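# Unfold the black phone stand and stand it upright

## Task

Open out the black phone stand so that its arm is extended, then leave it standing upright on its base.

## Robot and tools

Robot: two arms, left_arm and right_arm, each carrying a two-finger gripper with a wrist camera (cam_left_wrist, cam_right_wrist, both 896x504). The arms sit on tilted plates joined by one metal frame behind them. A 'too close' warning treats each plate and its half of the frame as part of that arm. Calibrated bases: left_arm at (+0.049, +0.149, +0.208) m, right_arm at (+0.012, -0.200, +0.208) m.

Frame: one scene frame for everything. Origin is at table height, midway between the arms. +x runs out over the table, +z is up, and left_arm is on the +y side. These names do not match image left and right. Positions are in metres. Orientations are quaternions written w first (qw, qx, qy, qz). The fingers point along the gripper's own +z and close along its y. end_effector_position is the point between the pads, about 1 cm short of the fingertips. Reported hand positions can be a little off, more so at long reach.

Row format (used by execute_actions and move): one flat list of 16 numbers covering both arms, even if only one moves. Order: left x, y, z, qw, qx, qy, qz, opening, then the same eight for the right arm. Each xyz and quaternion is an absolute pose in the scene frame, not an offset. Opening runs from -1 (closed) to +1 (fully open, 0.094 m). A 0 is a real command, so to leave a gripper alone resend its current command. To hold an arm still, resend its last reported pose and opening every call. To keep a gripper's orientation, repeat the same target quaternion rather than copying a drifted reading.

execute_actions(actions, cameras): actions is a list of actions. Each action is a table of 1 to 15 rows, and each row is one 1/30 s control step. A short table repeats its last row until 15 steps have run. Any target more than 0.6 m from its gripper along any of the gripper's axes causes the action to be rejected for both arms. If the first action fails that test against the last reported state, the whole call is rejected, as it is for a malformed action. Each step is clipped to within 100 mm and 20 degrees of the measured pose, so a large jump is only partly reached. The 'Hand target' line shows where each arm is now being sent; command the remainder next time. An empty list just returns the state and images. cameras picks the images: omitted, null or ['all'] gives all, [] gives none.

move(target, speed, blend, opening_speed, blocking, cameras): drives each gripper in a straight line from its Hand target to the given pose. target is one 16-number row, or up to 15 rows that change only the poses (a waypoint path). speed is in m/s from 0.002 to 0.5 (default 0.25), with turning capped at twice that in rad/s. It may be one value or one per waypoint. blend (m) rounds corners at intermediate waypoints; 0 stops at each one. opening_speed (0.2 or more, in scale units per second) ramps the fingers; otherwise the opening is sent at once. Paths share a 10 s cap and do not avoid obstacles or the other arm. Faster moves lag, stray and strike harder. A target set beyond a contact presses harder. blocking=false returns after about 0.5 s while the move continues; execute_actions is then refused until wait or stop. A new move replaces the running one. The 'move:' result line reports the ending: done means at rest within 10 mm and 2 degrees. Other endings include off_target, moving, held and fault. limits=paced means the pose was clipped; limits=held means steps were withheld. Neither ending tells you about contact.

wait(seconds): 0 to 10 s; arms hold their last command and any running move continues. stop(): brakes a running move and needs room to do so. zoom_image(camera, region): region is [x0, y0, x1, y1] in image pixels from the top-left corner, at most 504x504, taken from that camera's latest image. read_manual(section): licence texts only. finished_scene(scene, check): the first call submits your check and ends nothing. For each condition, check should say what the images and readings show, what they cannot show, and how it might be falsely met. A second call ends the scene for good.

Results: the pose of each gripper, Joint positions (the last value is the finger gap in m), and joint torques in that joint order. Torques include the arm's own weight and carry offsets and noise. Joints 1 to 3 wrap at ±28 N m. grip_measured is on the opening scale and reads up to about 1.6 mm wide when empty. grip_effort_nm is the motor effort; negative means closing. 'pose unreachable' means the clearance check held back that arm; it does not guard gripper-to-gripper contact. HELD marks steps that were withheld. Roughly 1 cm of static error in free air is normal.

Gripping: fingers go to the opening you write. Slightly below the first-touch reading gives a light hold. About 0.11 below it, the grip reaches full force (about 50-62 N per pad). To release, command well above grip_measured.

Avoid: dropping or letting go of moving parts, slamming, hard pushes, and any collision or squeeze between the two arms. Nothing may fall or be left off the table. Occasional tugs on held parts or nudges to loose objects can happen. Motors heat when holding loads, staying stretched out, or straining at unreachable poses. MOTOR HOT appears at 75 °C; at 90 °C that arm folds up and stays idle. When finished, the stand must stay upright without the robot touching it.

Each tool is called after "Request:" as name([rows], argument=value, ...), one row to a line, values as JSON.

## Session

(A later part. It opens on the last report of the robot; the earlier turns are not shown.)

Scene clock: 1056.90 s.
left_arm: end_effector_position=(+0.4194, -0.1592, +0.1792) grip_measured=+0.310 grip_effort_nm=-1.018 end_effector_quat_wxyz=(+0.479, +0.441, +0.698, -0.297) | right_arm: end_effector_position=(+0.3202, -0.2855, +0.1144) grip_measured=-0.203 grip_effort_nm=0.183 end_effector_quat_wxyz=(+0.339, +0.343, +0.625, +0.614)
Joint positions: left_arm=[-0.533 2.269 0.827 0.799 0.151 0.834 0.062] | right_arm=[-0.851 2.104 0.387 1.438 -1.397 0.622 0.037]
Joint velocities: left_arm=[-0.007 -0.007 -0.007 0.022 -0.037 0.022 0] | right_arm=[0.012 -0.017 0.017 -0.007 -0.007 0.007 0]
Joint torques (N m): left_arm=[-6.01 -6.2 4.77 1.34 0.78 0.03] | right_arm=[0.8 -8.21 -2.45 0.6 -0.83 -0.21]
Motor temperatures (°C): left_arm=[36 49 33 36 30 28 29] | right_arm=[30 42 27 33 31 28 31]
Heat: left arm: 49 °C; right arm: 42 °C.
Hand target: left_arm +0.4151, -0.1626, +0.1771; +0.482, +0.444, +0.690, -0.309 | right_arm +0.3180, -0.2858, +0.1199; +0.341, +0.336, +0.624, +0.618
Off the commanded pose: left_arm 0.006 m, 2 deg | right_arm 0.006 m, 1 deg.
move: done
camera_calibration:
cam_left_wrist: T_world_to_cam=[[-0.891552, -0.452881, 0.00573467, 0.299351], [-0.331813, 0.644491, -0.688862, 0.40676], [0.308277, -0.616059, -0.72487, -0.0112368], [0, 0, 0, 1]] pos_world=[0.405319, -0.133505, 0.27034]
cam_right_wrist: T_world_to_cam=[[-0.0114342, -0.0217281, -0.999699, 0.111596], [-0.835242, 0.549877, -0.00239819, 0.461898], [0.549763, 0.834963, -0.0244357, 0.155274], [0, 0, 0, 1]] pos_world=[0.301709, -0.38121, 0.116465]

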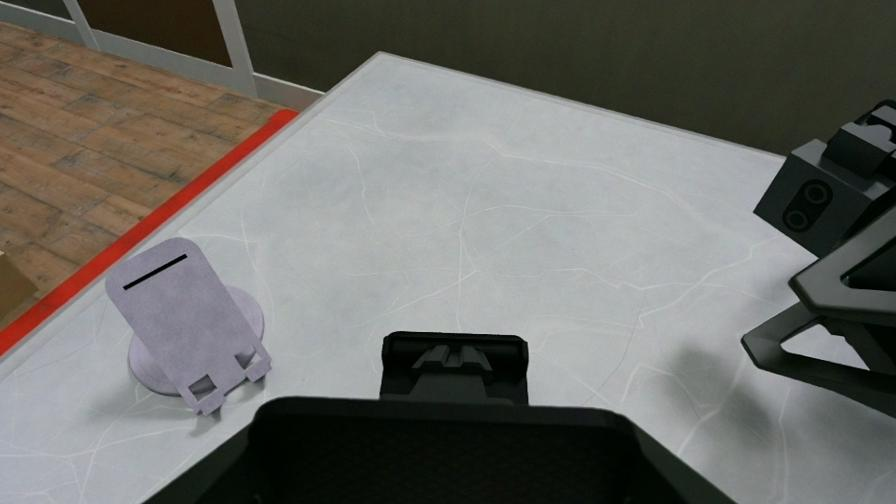

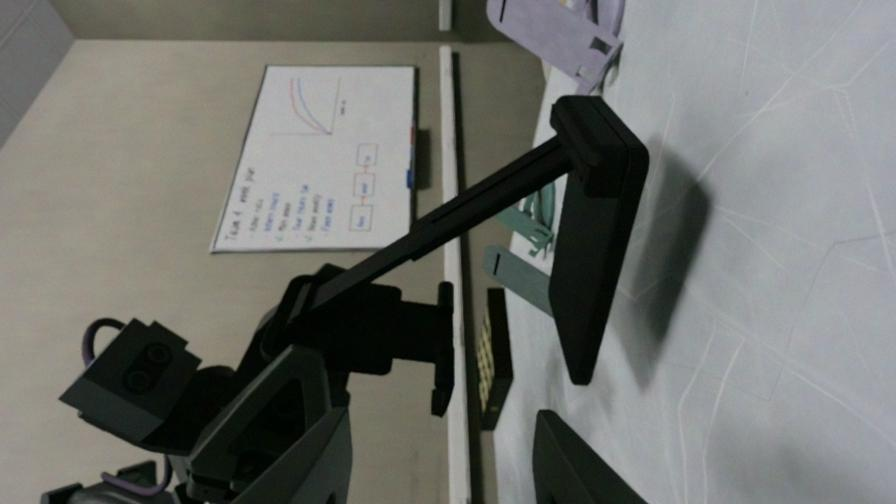

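Request:
move(target=[0.413,-0.164,0.160,0.4825,0.443,0.689,-0.310,0.15,0.318,-0.286,0.12,0.340,0.335,0.624,0.618,-0.2], speed=0.03)

Request:
zoom_image(camera="cam_right_wrist", region=[392, 0, 896, 504])

Scene clock: 1060.57 s.
left_arm: end_effector_position=(+0.4151, -0.1603, +0.1618) grip_measured=+0.310 grip_effort_nm=-1.018 end_effector_quat_wxyz=(+0.478, +0.442, +0.697, -0.299) | right_arm: end_effector_position=(+0.3202, -0.2855, +0.1144) grip_measured=-0.203 grip_effort_nm=0.183 end_effector_quat_wxyz=(+0.339, +0.343, +0.625, +0.614)
Joint positions: left_arm=[-0.507 2.326 0.827 0.85 0.175 0.849 0.062] | right_arm=[-0.851 2.104 0.387 1.438 -1.397 0.622 0.037]
Joint velocities: left_arm=[-0.017 -0.017 0.002 0.037 -0.066 -0.037 0] | right_arm=[-0.007 0.007 -0.002 -0.051 -0.037 0.022 0.001]
Joint torques (N m): left_arm=[-6.01 -6.08 5.01 1.36 0.79 0.05] | right_arm=[0.7 -8.29 -2.59 0.69 -0.85 -0.19]
Motor temperatures (°C): left_arm=[36 48 33 36 30 28 29] | right_arm=[30 42 27 33 31 28 31]
Heat: left arm: 48 °C; right arm: 42 °C.
Hand target: left_arm +0.4129, -0.1639, +0.1598; +0.482, +0.443, +0.689, -0.310 | right_arm +0.3180, -0.2858, +0.1199; +0.341, +0.336, +0.624, +0.618
Off the commanded pose: left_arm 0.005 m, 2 deg | right_arm 0.006 m, 1 deg.
move: done
camera_calibration:
cam_left_wrist: T_world_to_cam=[[-0.893402, -0.449177, 0.00847678, 0.295981], [-0.330946, 0.645248, -0.688571, 0.393725], [0.303821, -0.617976, -0.725119, -0.0216746], [0, 0, 0, 1]] pos_world=[0.401317, -0.134497, 0.252882]
cam_right_wrist: T_world_to_cam=[[-0.0114631, -0.0217536, -0.999698, 0.111576], [-0.835272, 0.549832, -0.00238672, 0.461864], [0.549718, 0.834992, -0.0244729, 0.155288], [0, 0, 0, 1]] pos_world=[0.301697, -0.381185, 0.116445]

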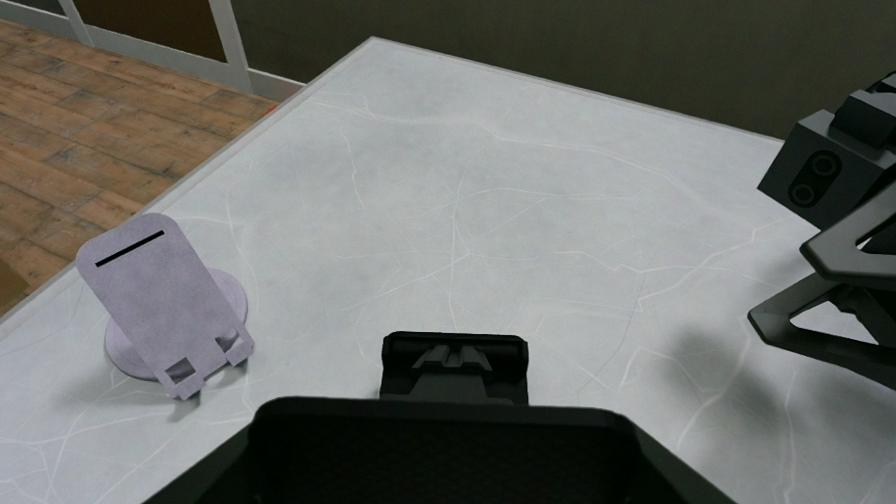

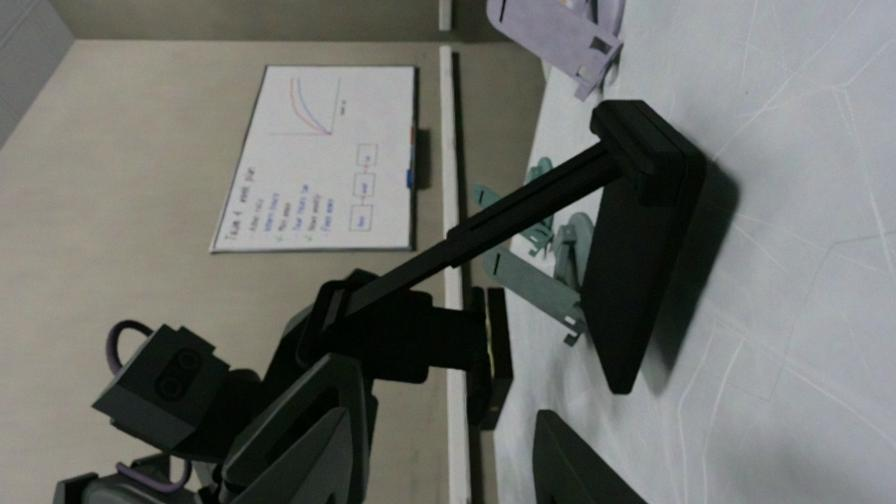

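Scaled by 1.000.

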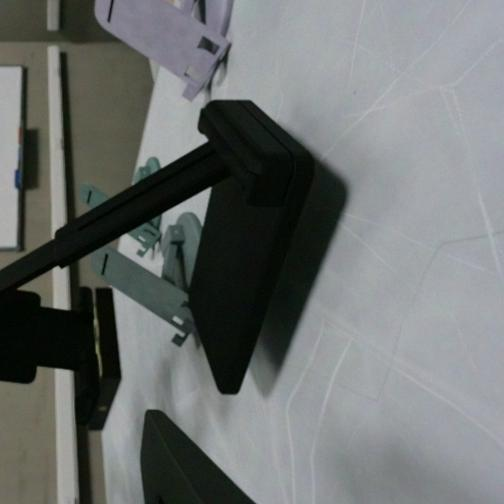

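Request:
move(target=[0.412,-0.165,0.149,0.4825,0.443,0.689,-0.310,0.15,0.318,-0.286,0.12,0.340,0.335,0.624,0.618,-0.2], speed=0.02)

Request:
zoom_image(camera="cam_right_wrist", region=[392, 0, 896, 504])

Scene clock: 1063.73 s.
left_arm: end_effector_position=(+0.4107, -0.1609, +0.1494) grip_measured=+0.310 grip_effort_nm=-1.018 end_effector_quat_wxyz=(+0.475, +0.444, +0.698, -0.301) | right_arm: end_effector_position=(+0.3202, -0.2855, +0.1144) grip_measured=-0.203 grip_effort_nm=0.178 end_effector_quat_wxyz=(+0.339, +0.343, +0.625, +0.614)
Joint positions: left_arm=[-0.49 2.364 0.827 0.877 0.189 0.86 0.062] | right_arm=[-0.851 2.104 0.387 1.438 -1.397 0.622 0.037]
Joint velocities: left_arm=[-0.007 -0.007 0.002 0.022 0.007 -0.007 0.001] | right_arm=[-0.012 0.022 -0.017 -0.007 -0.037 -0.037 -0.001]
Joint torques (N m): left_arm=[-5.96 -6.08 5.72 1.34 0.8 0.06] | right_arm=[0.81 -8.21 -2.41 0.68 -0.84 -0.22]
Motor temperatures (°C): left_arm=[36 48 33 36 30 28 29] | right_arm=[30 41 27 33 31 28 31]
Heat: left arm: 48 °C; right arm: 41 °C.
Hand target: left_arm +0.4118, -0.1649, +0.1488; +0.482, +0.443, +0.689, -0.310 | right_arm +0.3180, -0.2858, +0.1199; +0.341, +0.336, +0.624, +0.618
Off the commanded pose: left_arm 0.004 m, 2 deg | right_arm 0.006 m, 1 deg.
move: done
camera_calibration:
cam_left_wrist: T_world_to_cam=[[-0.895745, -0.444414, 0.0117344, 0.29315], [-0.331003, 0.649073, -0.684939, 0.384267], [0.29678, -0.617414, -0.728506, -0.0261312], [0, 0, 0, 1]] pos_world=[0.397537, -0.135271, 0.240723]
cam_right_wrist: T_world_to_cam=[[-0.011696, -0.0214567, -0.999701, 0.111714], [-0.835298, 0.549793, -0.00202768, 0.461792], [0.549673, 0.835025, -0.0243531, 0.155285], [0, 0, 0, 1]] pos_world=[0.301685, -0.38116, 0.116399]

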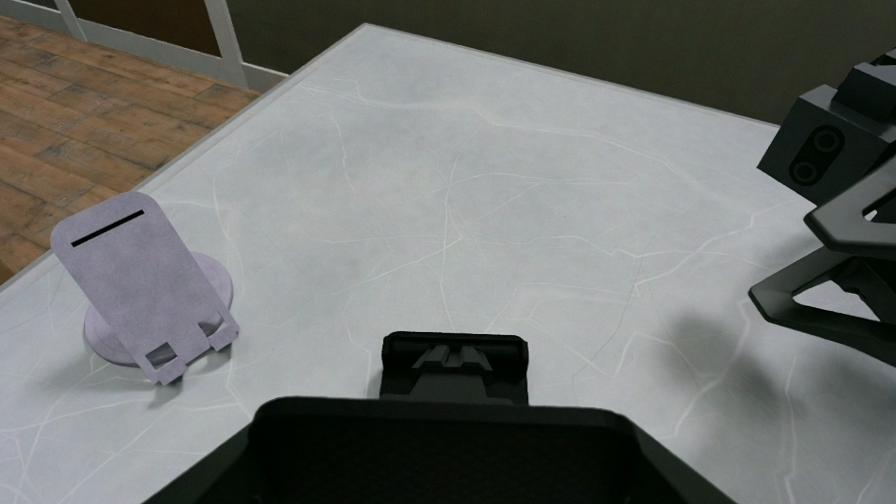

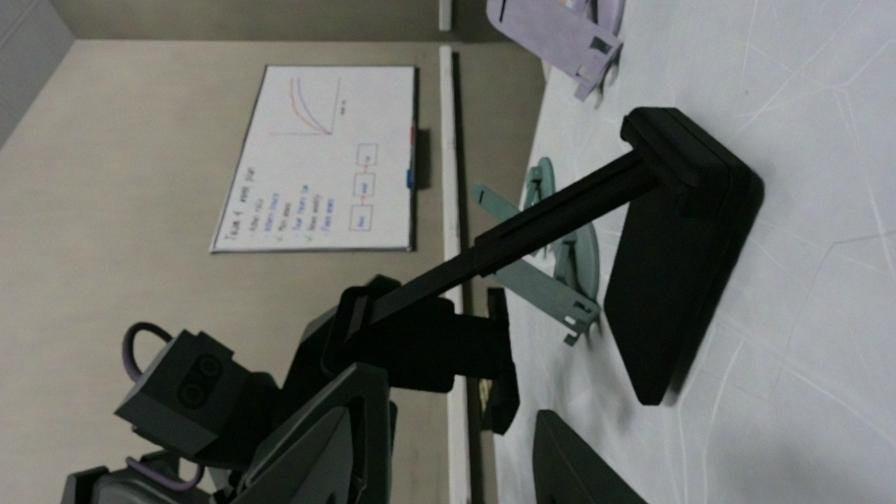

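Scaled by 1.000.

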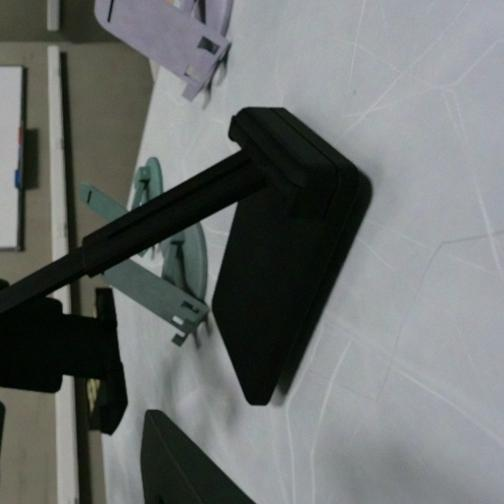

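Request:
move(target=[0.412,-0.165,0.142,0.4825,0.443,0.689,-0.310,0.15,0.318,-0.286,0.12,0.340,0.335,0.624,0.618,-0.2], speed=0.02)

Request:
zoom_image(camera="cam_right_wrist", region=[392, 0, 896, 504])

Scene clock: 1066.50 s.
left_arm: end_effector_position=(+0.4117, -0.1612, +0.1440) grip_measured=+0.310 grip_effort_nm=-1.013 end_effector_quat_wxyz=(+0.477, +0.444, +0.697, -0.301) | right_arm: end_effector_position=(+0.3202, -0.2855, +0.1144) grip_measured=-0.203 grip_effort_nm=0.183 end_effector_quat_wxyz=(+0.339, +0.343, +0.625, +0.614)
Joint positions: left_arm=[-0.478 2.385 0.835 0.892 0.2 0.868 0.062] | right_arm=[-0.851 2.104 0.387 1.438 -1.397 0.622 0.037]
Joint velocities: left_arm=[0.007 -0.002 0.017 -0.037 0.007 -0.007 -0.001] | right_arm=[0.017 0.012 0.002 0.037 0.051 -0.022 0.001]
Joint torques (N m): left_arm=[-5.94 -6.08 5.37 1.31 0.76 0.03] | right_arm=[0.75 -8.24 -2.55 0.66 -0.81 -0.22]
Motor temperatures (°C): left_arm=[36 47 33 36 30 28 29] | right_arm=[30 41 27 33 31 28 31]
Heat: left arm: 47 °C; right arm: 41 °C.
Hand target: left_arm +0.4118, -0.1648, +0.1420; +0.482, +0.443, +0.689, -0.310 | right_arm +0.3180, -0.2858, +0.1199; +0.341, +0.336, +0.624, +0.618
Off the commanded pose: left_arm 0.004 m, 2 deg | right_arm 0.006 m, 1 deg.
move: done
camera_calibration:
cam_left_wrist: T_world_to_cam=[[-0.895356, -0.445231, 0.0103966, 0.293895], [-0.329577, 0.646715, -0.68785, 0.380528], [0.299528, -0.619297, -0.725778, -0.0323947], [0, 0, 0, 1]] pos_world=[0.398257, -0.135304, 0.235179]
cam_right_wrist: T_world_to_cam=[[-0.011696, -0.0214567, -0.999701, 0.111714], [-0.835298, 0.549793, -0.00202768, 0.461792], [0.549673, 0.835025, -0.0243531, 0.155285], [0, 0, 0, 1]] pos_world=[0.301685, -0.38116, 0.116399]

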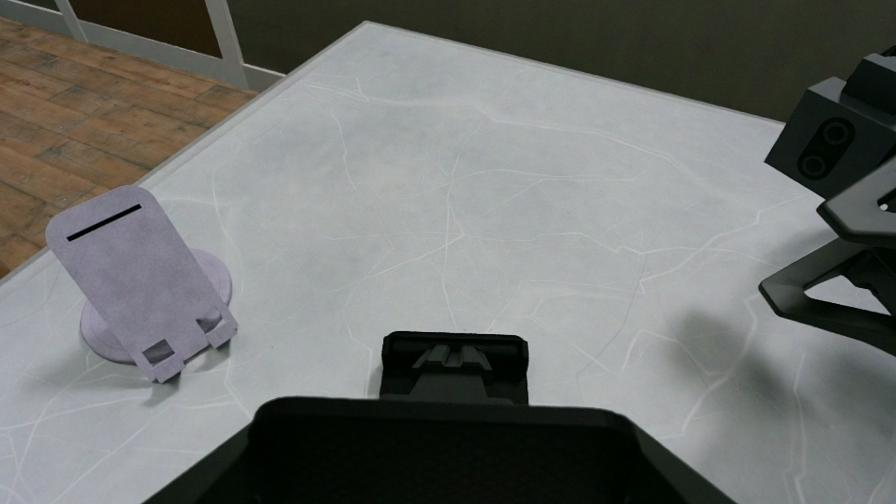

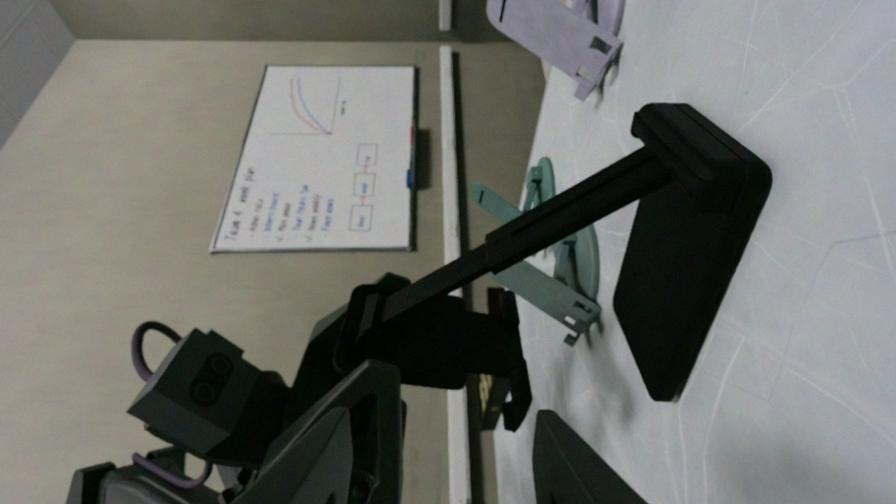

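Scaled by 1.000.

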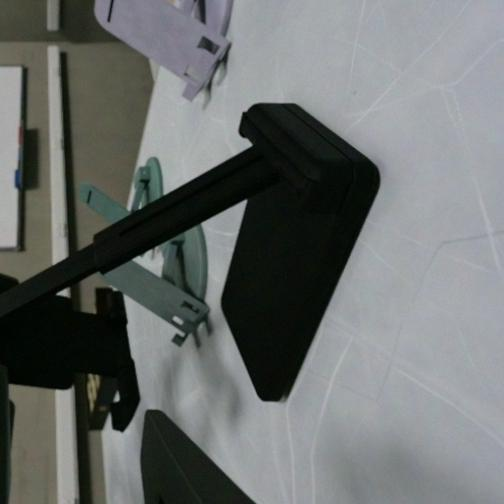

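Request:
move([
  [0.412,-0.165,0.142,0.4825,0.443,0.689,-0.310,0.15,0.318,-0.286,0.10,0.2235,0.4217,0.781,0.4018,-1],
  [0.412,-0.165,0.142,0.4825,0.443,0.689,-0.310,0.15,0.358,-0.215,0.065,0.2235,0.4217,0.781,0.4018,-1],
], speed=0.1)

Request:
zoom_image(camera="cam_right_wrist", region=[392, 0, 896, 504])

Scene clock: 1092.90 s.
left_arm: end_effector_position=(+0.4117, -0.1612, +0.1441) grip_measured=+0.310 grip_effort_nm=-1.013 end_effector_quat_wxyz=(+0.477, +0.444, +0.697, -0.301) | right_arm: end_effector_position=(+0.3648, -0.2230, +0.0706) grip_measured=-0.989 grip_effort_nm=-0.530 end_effector_quat_wxyz=(+0.236, +0.426, +0.775, +0.403)
Joint positions: left_arm=[-0.478 2.385 0.835 0.893 0.201 0.868 0.062] | right_arm=[-0.352 1.871 0.355 0.988 -0.431 0.531 0.001]
Joint velocities: left_arm=[0.012 0.017 -0.017 -0.095 -0.007 -0.081 0] | right_arm=[-0.007 -0.002 -0.007 0.007 0.037 -0.037 0.001]
Joint torques (N m): left_arm=[-5.93 -5.97 5.39 1.29 0.78 0.04] | right_arm=[3.93 -3.63 -0.12 1 -0.41 0.05]
Motor temperatures (°C): left_arm=[35 45 32 37 30 28 30] | right_arm=[30 41 27 33 31 28 30]
Heat: left arm: 45 °C; right arm: 41 °C.
Hand target: left_arm +0.4118, -0.1649, +0.1420; +0.482, +0.443, +0.689, -0.310 | right_arm +0.3617, -0.2155, +0.0658; +0.225, +0.427, +0.777, +0.405
Off the commanded pose: left_arm 0.004 m, 2 deg | right_arm 0.012 m, 2 deg.
move: off_target (right_arm)
camera_calibration:
cam_left_wrist: T_world_to_cam=[[-0.895486, -0.444986, 0.00961305, 0.294062], [-0.328751, 0.646707, -0.688254, 0.380302], [0.300046, -0.619482, -0.725406, -0.0327079], [0, 0, 0, 1]] pos_world=[0.398167, -0.135353, 0.235191]
cam_right_wrist: T_world_to_cam=[[-0.46912, -0.322287, -0.822227, 0.157081], [-0.774207, 0.598015, 0.20732, 0.438308], [0.424887, 0.733832, -0.530057, 0.136223], [0, 0, 0, 1]] pos_world=[0.355151, -0.311454, 0.110492]

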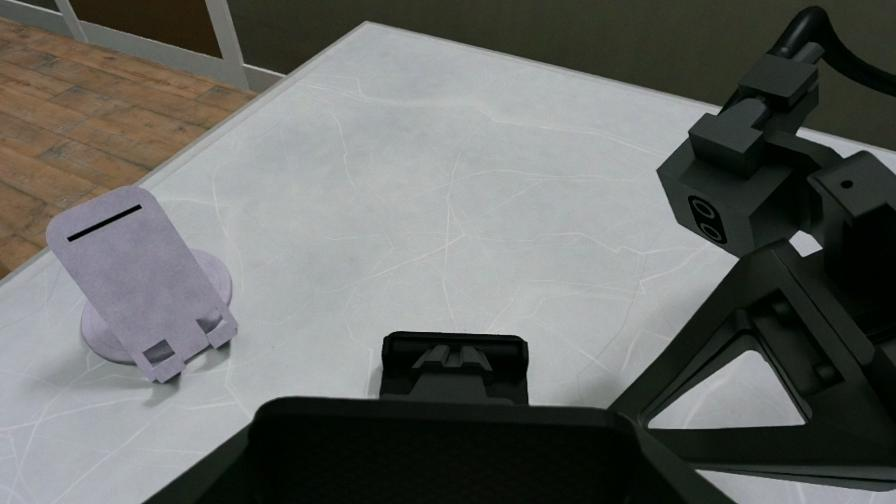

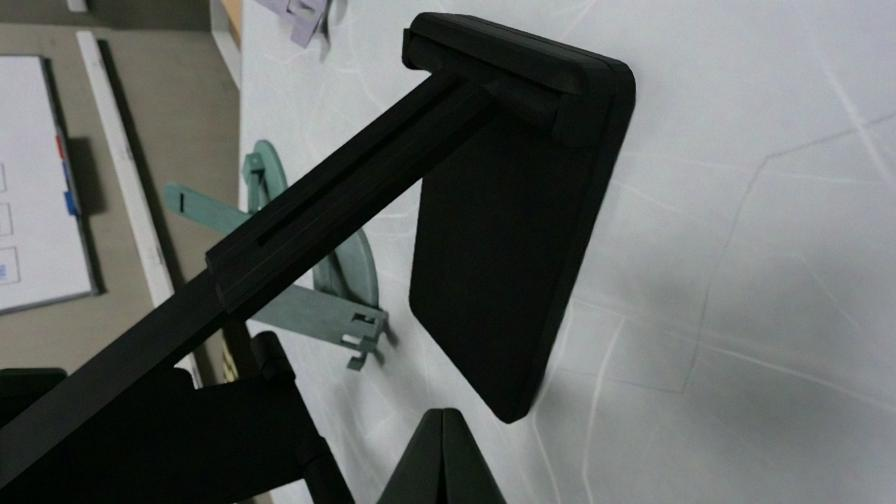

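Scaled by 1.000.

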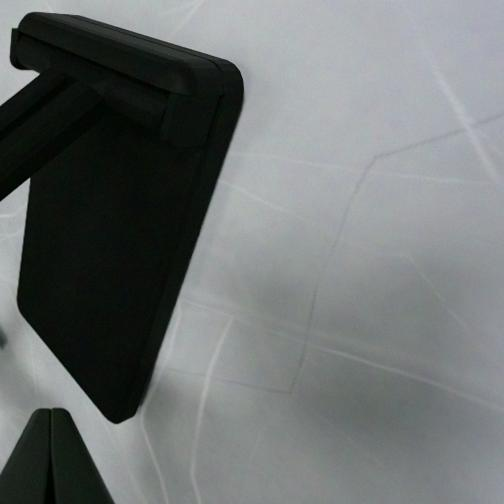

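Request:
move(target=[0.412,-0.165,0.142,0.4825,0.443,0.689,-0.310,0.15,0.386,-0.175,0.04,0.2235,0.4217,0.781,0.4018,-1], speed=0.06, cameras=["cam_right_wrist"])

Scene clock: 1101.23 s.
left_arm: end_effector_position=(+0.4117, -0.1612, +0.1441) grip_measured=+0.310 grip_effort_nm=-1.013 end_effector_quat_wxyz=(+0.477, +0.444, +0.697, -0.301) | right_arm: end_effector_position=(+0.3907, -0.1838, +0.0450) grip_measured=-0.989 grip_effort_nm=-0.530 end_effector_quat_wxyz=(+0.233, +0.423, +0.778, +0.401)
Joint positions: left_arm=[-0.478 2.385 0.835 0.893 0.201 0.868 0.062] | right_arm=[-0.226 2.113 0.476 1.124 -0.321 0.588 0.001]
Joint velocities: left_arm=[-0.007 0.007 0.007 -0.007 -0.081 -0.007 0.001] | right_arm=[-0.002 -0.012 0.002 0.051 0.022 0.007 0]
Joint torques (N m): left_arm=[-5.87 -5.98 5.39 1.31 0.78 0.02] | right_arm=[5.14 -4.03 -0.35 1.08 -0.39 0.01]
Motor temperatures (°C): left_arm=[35 44 32 37 30 28 30] | right_arm=[30 39 27 33 31 28 30]
Heat: left arm: 44 °C; right arm: 39 °C.
Hand target: left_arm +0.4118, -0.1649, +0.1420; +0.482, +0.443, +0.689, -0.310 | right_arm +0.3868, -0.1753, +0.0399; +0.223, +0.423, +0.781, +0.403
Off the commanded pose: left_arm 0.004 m, 2 deg | right_arm 0.011 m, 1 deg.
move: off_target (right_arm)
camera_calibration:
cam_right_wrist: T_world_to_cam=[[-0.469849, -0.330048, -0.818725, 0.159447], [-0.778608, 0.591969, 0.208189, 0.440852], [0.415947, 0.735283, -0.535114, 0.0868686], [0, 0, 0, 1]] pos_world=[0.382034, -0.272219, 0.0852472]
Images, in order (width x height): cam_right_wrist 896x504.

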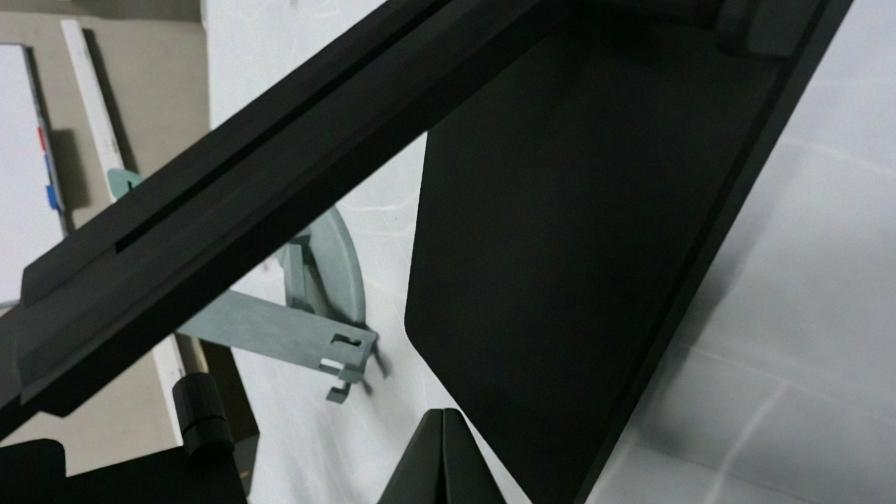

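Request:
move(target=[0.412,-0.165,0.142,0.4825,0.443,0.689,-0.310,0.15,0.386,-0.175,0.012,0.2235,0.4217,0.781,0.4018,-1], speed=0.03, cameras=["cam_right_wrist"])

Scene clock: 1106.63 s.
left_arm: end_effector_position=(+0.4118, -0.1606, +0.1427) grip_measured=+0.310 grip_effort_nm=-1.013 end_effector_quat_wxyz=(+0.477, +0.446, +0.696, -0.299) | right_arm: end_effector_position=(+0.3955, -0.1793, +0.0252) grip_measured=-0.989 grip_effort_nm=-0.525 end_effector_quat_wxyz=(+0.238, +0.421, +0.773, +0.410)
Joint positions: left_arm=[-0.475 2.387 0.835 0.893 0.201 0.876 0.062] | right_arm=[-0.25 2.231 0.537 1.192 -0.358 0.583 0.001]
Joint velocities: left_arm=[0.007 -0.022 -0.002 -0.037 0.022 -0.051 -0.001] | right_arm=[-0.002 0.017 0.007 -0.051 0.066 -0.007 0]
Joint torques (N m): left_arm=[-6.08 -6.16 5.33 1.3 0.8 -0.05] | right_arm=[3.21 -3.7 -0.42 0.95 -0.43 -0.2]
Motor temperatures (°C): left_arm=[35 44 32 37 31 28 30] | right_arm=[30 39 27 33 31 28 30]
Heat: left arm: 44 °C; right arm: 39 °C.
Hand target: left_arm +0.4120, -0.1648, +0.1419; +0.482, +0.443, +0.689, -0.310 | right_arm +0.3859, -0.1753, +0.0124; +0.224, +0.422, +0.781, +0.402
Off the commanded pose: left_arm 0.004 m, 2 deg | right_arm 0.017 m, 2 deg.
move: off_target (right_arm)
camera_calibration:
cam_right_wrist: T_world_to_cam=[[-0.455712, -0.318955, -0.83102, 0.143739], [-0.780757, 0.591592, 0.20109, 0.446932], [0.427486, 0.740464, -0.518622, 0.0669244], [0, 0, 0, 1]] pos_world=[0.38584, -0.26811, 0.0642848]
Images, in order (width x height): cam_right_wrist 896x504.

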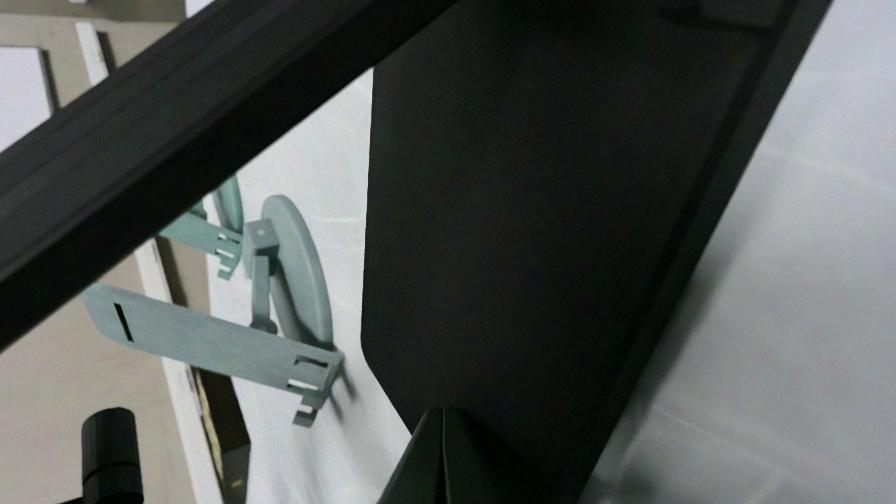

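Request:
move(target=[0.429,-0.199,0.161,0.388,0.480,0.746,-0.250,0.12,0.386,-0.175,0.010,0.2235,0.4217,0.781,0.4018,-1], speed=0.04)

Scene clock: 1115.83 s.
left_arm: end_effector_position=(+0.4313, -0.1956, +0.1581) grip_measured=+0.310 grip_effort_nm=-1.018 end_effector_quat_wxyz=(+0.402, +0.484, +0.736, -0.252) | right_arm: end_effector_position=(+0.4092, -0.1851, +0.0405) grip_measured=-0.989 grip_effort_nm=-0.530 end_effector_quat_wxyz=(+0.277, +0.408, +0.758, +0.427)
Joint positions: left_arm=[-0.614 2.371 1.083 0.488 -0.049 0.812 0.062] | right_arm=[-0.253 2.232 0.537 1.278 -0.404 0.582 0.001]
Joint velocities: left_arm=[-0.002 -0.002 0.002 -0.007 -0.022 -0.022 0] | right_arm=[-0.002 0.007 -0.017 0.007 -0.066 -0.007 0.001]
Joint torques (N m): left_arm=[-9.5 -8.92 7.83 0.68 0.07 -0.46] | right_arm=[3.15 -4.01 -1.03 0.23 0 -0.21]
Motor temperatures (°C): left_arm=[35 46 32 37 30 28 30] | right_arm=[30 38 27 33 30 28 30]
Heat: left arm: 46 °C; right arm: 38 °C.
Hand target: left_arm +0.4288, -0.1992, +0.1618; +0.390, +0.480, +0.744, -0.251 | right_arm +0.3839, -0.1755, +0.0131; +0.224, +0.421, +0.781, +0.403
Off the commanded pose: left_arm 0.005 m, 2 deg | right_arm 0.040 m, 8 deg.
move: off_target (right_arm)
camera_calibration:
cam_left_wrist: T_world_to_cam=[[-0.904077, -0.427259, -0.00968358, 0.306405], [-0.359811, 0.773193, -0.522214, 0.430501], [0.230608, -0.468638, -0.852759, 0.0299237], [0, 0, 0, 1]] pos_world=[0.425012, -0.187923, 0.253299]
cam_right_wrist: T_world_to_cam=[[-0.380066, -0.311855, -0.870802, 0.132798], [-0.786835, 0.603926, 0.127138, 0.465726], [0.486251, 0.733499, -0.47491, 0.0461623], [0, 0, 0, 1]] pos_world=[0.394475, -0.27371, 0.0783519]

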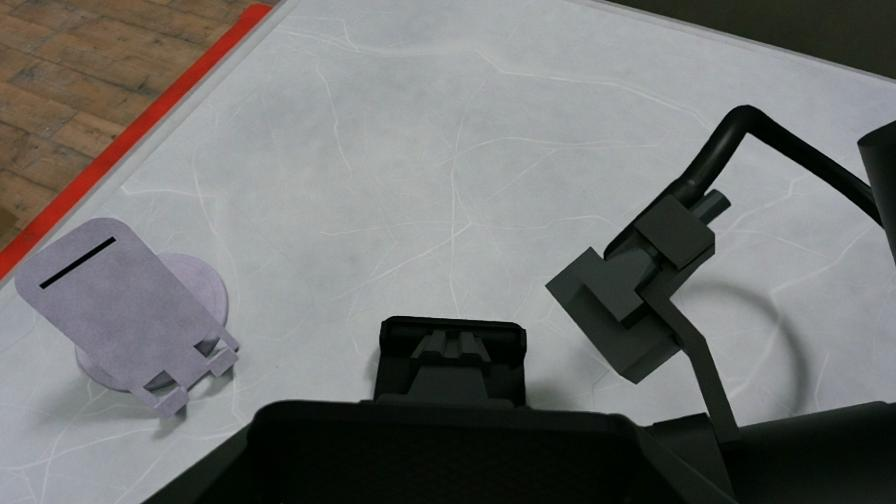

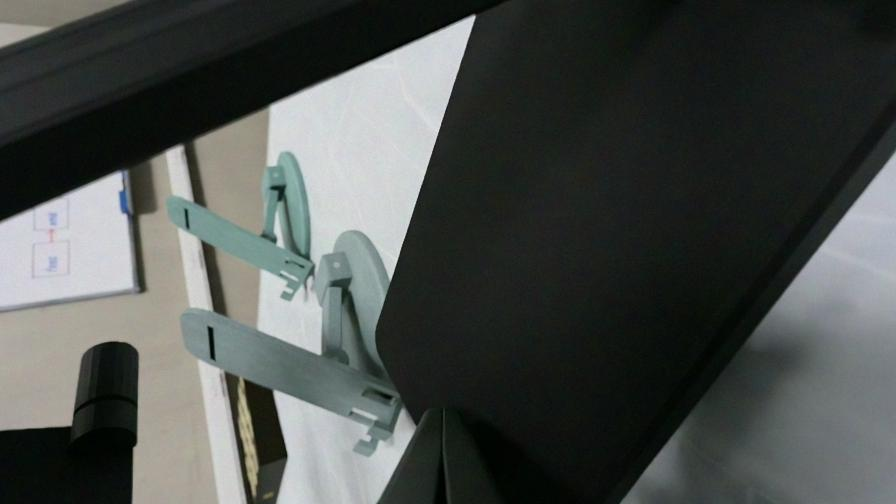

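Request:
move(target=[0.429,-0.199,0.161,0.388,0.480,0.746,-0.250,0.12,0.386,-0.165,-0.03,0.2235,0.4217,0.781,0.4018,-1], speed=0.03)

Scene clock: 1121.83 s.
left_arm: end_effector_position=(+0.4314, -0.1942, +0.1565) grip_measured=+0.310 grip_effort_nm=-1.018 end_effector_quat_wxyz=(+0.398, +0.484, +0.739, -0.248) | right_arm: end_effector_position=(+0.4162, -0.1751, +0.0219) grip_measured=-0.989 grip_effort_nm=-0.530 end_effector_quat_wxyz=(+0.298, +0.388, +0.747, +0.449)
Joint positions: left_arm=[-0.615 2.37 1.083 0.482 -0.061 0.809 0.062] | right_arm=[-0.276 2.386 0.623 1.385 -0.482 0.564 0.001]
Joint velocities: left_arm=[0.002 -0.007 -0.002 -0.037 -0.007 -0.022 0] | right_arm=[-0.046 0.002 -0.007 -0.037 -0.022 0.022 0]
Joint torques (N m): left_arm=[-9.54 -8.77 7.72 0.73 0.13 -0.43] | right_arm=[2.58 -2.37 -0.43 -0.03 0.49 -0.26]
Motor temperatures (°C): left_arm=[36 47 33 36 30 28 30] | right_arm=[30 38 27 33 30 28 30]
Heat: left arm: 47 °C; right arm: 38 °C.
Hand target: left_arm +0.4289, -0.1990, +0.1613; +0.389, +0.480, +0.745, -0.250 | right_arm +0.3811, -0.1665, -0.0227; +0.226, +0.420, +0.781, +0.403
Off the commanded pose: left_arm 0.007 m, 2 deg | right_arm 0.061 m, 11 deg.
move: off_target (right_arm)
camera_calibration:
cam_left_wrist: T_world_to_cam=[[-0.901948, -0.431714, -0.0106392, 0.30545], [-0.365875, 0.77702, -0.512227, 0.430396], [0.229402, -0.458109, -0.858784, 0.0326973], [0, 0, 0, 1]] pos_world=[0.42547, -0.18758, 0.25179]
cam_right_wrist: T_world_to_cam=[[-0.312176, -0.30512, -0.899693, 0.0959214], [-0.803252, 0.590447, 0.0784698, 0.473098], [0.507279, 0.747177, -0.429412, 0.0192179], [0, 0, 0, 1]] pos_world=[0.400212, -0.264431, 0.0574284]

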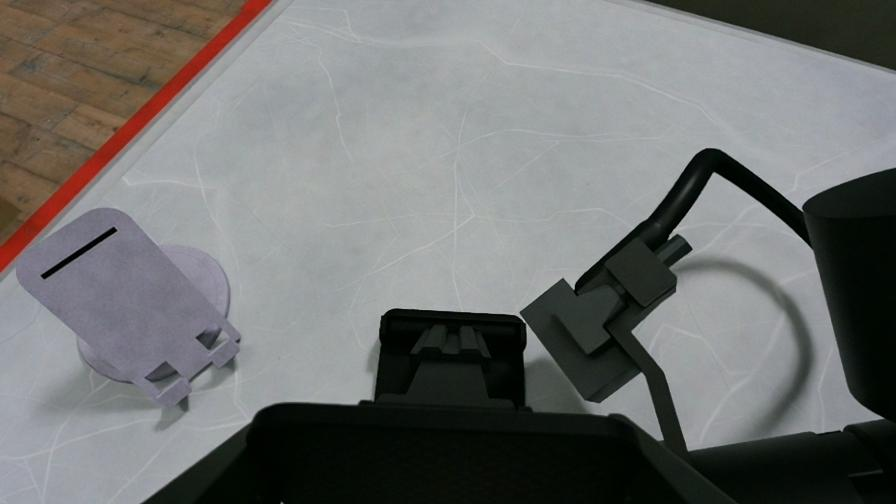

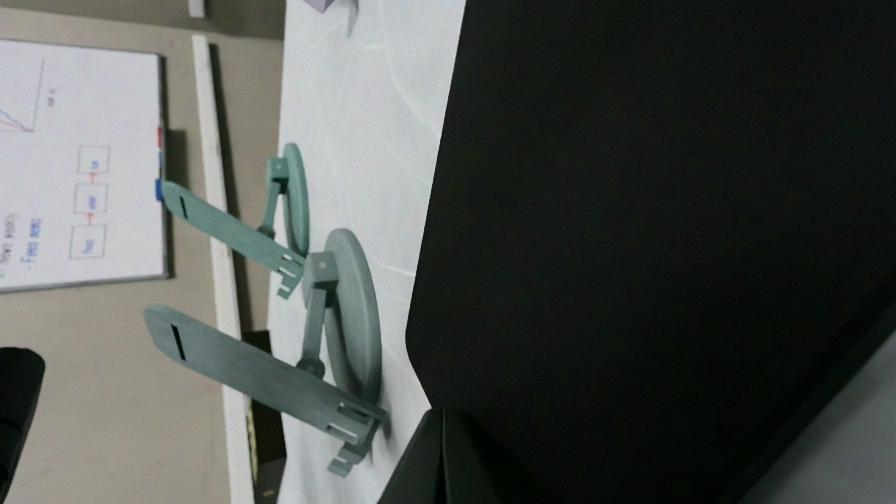

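Request:
move(target=[0.443,-0.235,0.171,0.288,0.508,0.791,-0.185,0.12,0.375,-0.172,-0.03,0.2235,0.4217,0.781,0.4018,-1], speed=0.03)

Scene clock: 1129.07 s.
left_arm: end_effector_position=(+0.4484, -0.2202, +0.1723) grip_measured=+0.310 grip_effort_nm=-1.013 end_effector_quat_wxyz=(+0.285, +0.502, +0.795, -0.187) | right_arm: end_effector_position=(+0.4126, -0.1794, +0.0239) grip_measured=-0.989 grip_effort_nm=-0.520 end_effector_quat_wxyz=(+0.305, +0.381, +0.745, +0.454)
Joint positions: left_arm=[-0.728 2.461 1.493 -0.074 -0.311 0.639 0.062] | right_arm=[-0.299 2.386 0.611 1.406 -0.52 0.548 0.001]
Joint velocities: left_arm=[0.007 -0.017 -0.012 -0.037 0.007 0.007 -0.001] | right_arm=[0.002 0.022 0.007 0.037 -0.007 -0.095 0.001]
Joint torques (N m): left_arm=[-10.54 -6.98 10.26 1.02 0.18 -0.04] | right_arm=[1.66 -2.52 -2.39 0.04 0.56 -0.31]
Motor temperatures (°C): left_arm=[36 47 33 36 30 28 30] | right_arm=[30 37 27 32 30 28 30]
Heat: left arm: 47 °C; right arm: 37 °C.
Hand target: left_arm +0.4421, -0.2348, +0.1715; +0.288, +0.509, +0.789, -0.187 | right_arm +0.3702, -0.1723, -0.0220; +0.226, +0.420, +0.781, +0.404
Off the commanded pose: left_arm 0.016 m, 1 deg | right_arm 0.066 m, 13 deg.
move: off_target (left_arm, right_arm)
camera_calibration:
cam_left_wrist: T_world_to_cam=[[-0.8933, -0.449258, 0.0135001, 0.297862], [-0.437688, 0.862681, -0.253397, 0.471378], [0.102194, -0.232268, -0.967268, 0.155903], [0, 0, 0, 1]] pos_world=[0.456464, -0.236621, 0.266224]
cam_right_wrist: T_world_to_cam=[[-0.289757, -0.306154, -0.906813, 0.0859819], [-0.808485, 0.585377, 0.0607058, 0.474335], [0.512242, 0.750735, -0.417138, 0.0234496], [0, 0, 0, 1]] pos_world=[0.396395, -0.268945, 0.0589564]

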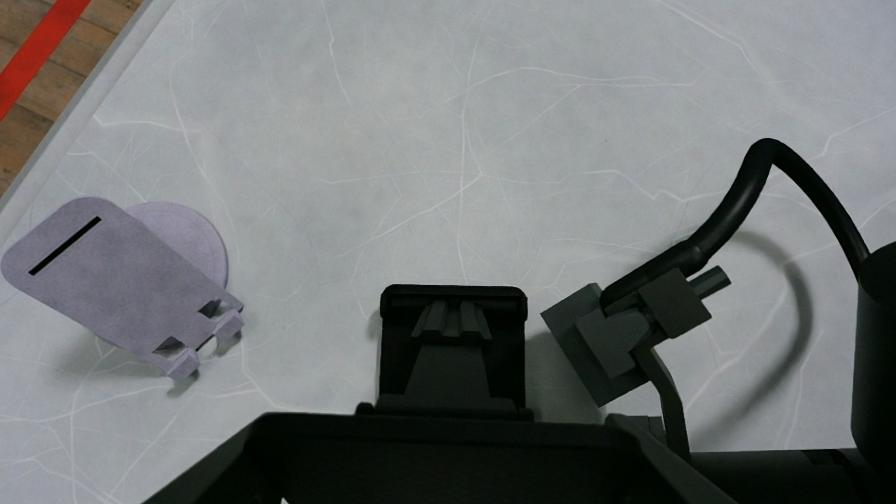

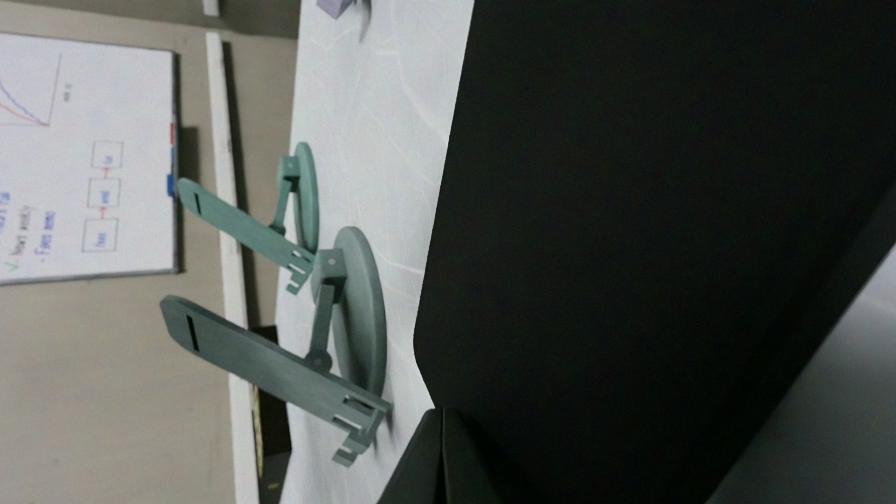

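Request:
move(target=[0.444,-0.247,0.171,0.218,0.522,0.811,-0.140,0.12,0.375,-0.172,-0.03,0.2235,0.4217,0.781,0.4018,-1], speed=0.03)

Scene clock: 1133.80 s.
left_arm: end_effector_position=(+0.4540, -0.2360, +0.1773) grip_measured=+0.310 grip_effort_nm=-1.018 end_effector_quat_wxyz=(+0.225, +0.514, +0.814, -0.149) | right_arm: end_effector_position=(+0.4045, -0.1768, +0.0229) grip_measured=-0.989 grip_effort_nm=-0.525 end_effector_quat_wxyz=(+0.300, +0.379, +0.749, +0.454)
Joint positions: left_arm=[-0.775 2.596 1.805 -0.4 -0.417 0.546 0.062] | right_arm=[-0.303 2.391 0.59 1.416 -0.524 0.537 0.001]
Joint velocities: left_arm=[0.012 -0.012 -0.002 -0.007 0.022 0.037 0] | right_arm=[0.002 -0.017 0.012 -0.066 -0.022 -0.022 -0.002]
Joint torques (N m): left_arm=[-10.96 -7.82 9.95 0.72 -0.02 -0.1] | right_arm=[1.87 -2.58 -0.91 -0.1 0.68 -0.11]
Motor temperatures (°C): left_arm=[37 47 34 36 30 28 30] | right_arm=[30 37 27 32 30 28 30]
Heat: left arm: 47 °C; right arm: 37 °C.
Hand target: left_arm +0.4432, -0.2469, +0.1712; +0.220, +0.524, +0.811, -0.141 | right_arm +0.3698, -0.1724, -0.0225; +0.226, +0.420, +0.781, +0.403
Off the commanded pose: left_arm 0.016 m, 2 deg | right_arm 0.061 m, 12 deg.
move: off_target (left_arm, right_arm)
camera_calibration:
cam_left_wrist: T_world_to_cam=[[-0.893148, -0.449674, 0.00892278, 0.296268], [-0.448011, 0.887746, -0.105799, 0.473208], [0.0396539, -0.0984916, -0.994348, 0.221228], [0, 0, 0, 1]] pos_world=[0.467841, -0.265075, 0.267399]
cam_right_wrist: T_world_to_cam=[[-0.29517, -0.310797, -0.903482, 0.0848866], [-0.813713, 0.577366, 0.067229, 0.466838], [0.500745, 0.755019, -0.423321, 0.0308253], [0, 0, 0, 1]] pos_world=[0.389493, -0.266428, 0.0583574]

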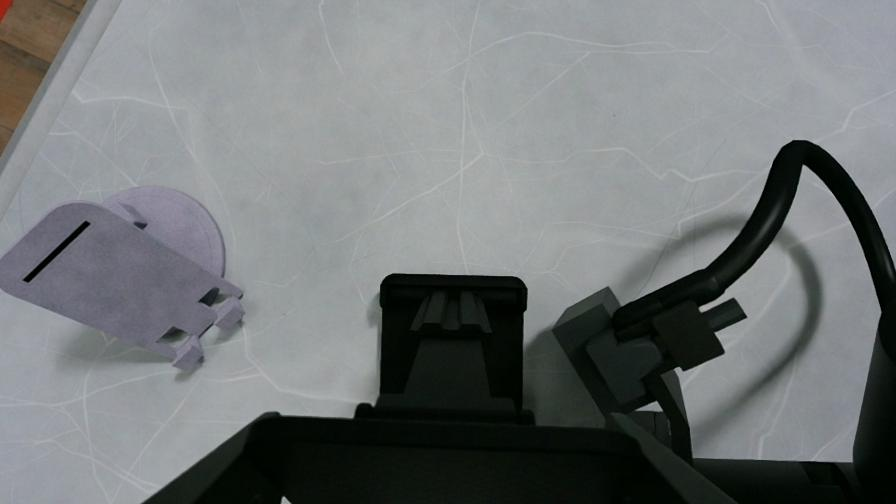

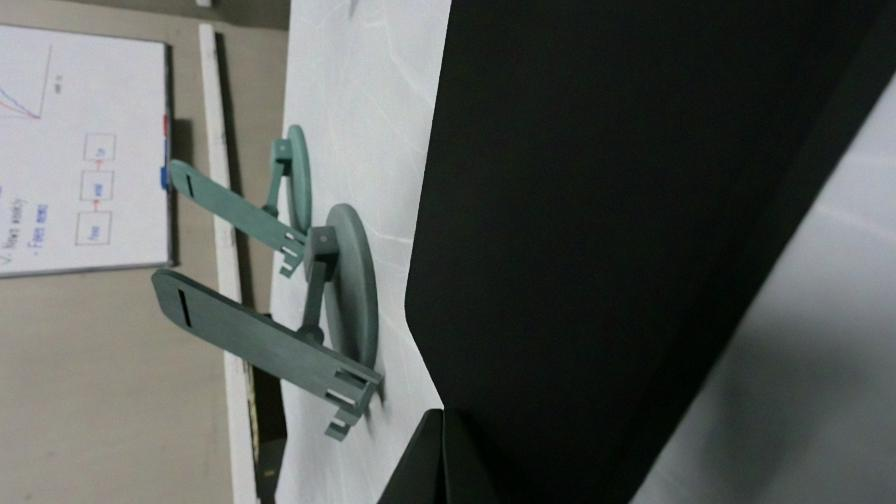

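Request:
move(target=[0.450,-0.268,0.171,0.160,0.532,0.826,-0.100,0.12,0.370,-0.165,-0.035,0.2235,0.4217,0.781,0.4018,-1], speed=0.03)

Scene clock: 1140.63 s.
left_arm: end_effector_position=(+0.4624, -0.2560, +0.1804) grip_measured=+0.310 grip_effort_nm=-1.013 end_effector_quat_wxyz=(+0.166, +0.523, +0.829, -0.110) | right_arm: end_effector_position=(+0.4038, -0.1768, +0.0250) grip_measured=-0.989 grip_effort_nm=-0.525 end_effector_quat_wxyz=(+0.315, +0.375, +0.744, +0.455)
Joint positions: left_arm=[-0.811 2.848 2.318 -0.818 -0.499 0.445 0.062] | right_arm=[-0.305 2.421 0.584 1.485 -0.532 0.537 0.001]
Joint velocities: left_arm=[0.002 -0.017 0.032 0.037 0.051 0.11 -0.001] | right_arm=[-0.022 -0.007 -0.002 -0.081 0.007 -0.022 0]
Joint torques (N m): left_arm=[-11.51 -8.54 9.99 0.66 -0.08 -0.12] | right_arm=[2.18 -1.59 -1.28 -0.22 0.79 -0.15]
Motor temperatures (°C): left_arm=[37 46 34 36 30 28 30] | right_arm=[30 37 27 32 30 28 30]
Heat: left arm: 46 °C; right arm: 37 °C.
Hand target: left_arm +0.4492, -0.2674, +0.1708; +0.162, +0.532, +0.825, -0.101 | right_arm +0.3631, -0.1662, -0.0251; +0.227, +0.419, +0.781, +0.403
Off the commanded pose: left_arm 0.020 m, 2 deg | right_arm 0.070 m, 14 deg.
move: off_target (left_arm, right_arm)
camera_calibration:
cam_left_wrist: T_world_to_cam=[[-0.892563, -0.45091, 0.00345877, 0.295212], [-0.450457, 0.891963, 0.0386066, 0.471243], [-0.0204932, 0.0329008, -0.999249, 0.284384], [0, 0, 0, 1]] pos_world=[0.481598, -0.296573, 0.264956]
cam_right_wrist: T_world_to_cam=[[-0.269676, -0.315349, -0.909851, 0.0756687], [-0.809471, 0.586004, 0.0368182, 0.466716], [0.521566, 0.746427, -0.413298, 0.0217876], [0, 0, 0, 1]] pos_world=[0.386835, -0.265898, 0.0606684]

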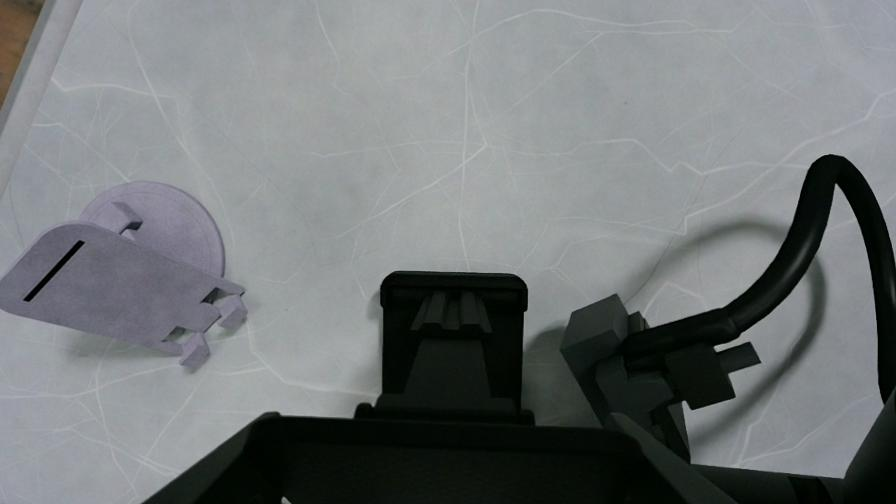

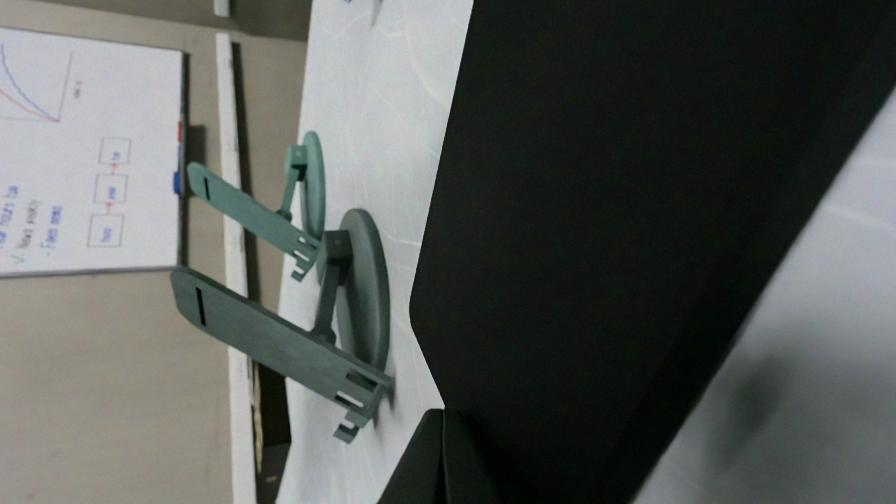

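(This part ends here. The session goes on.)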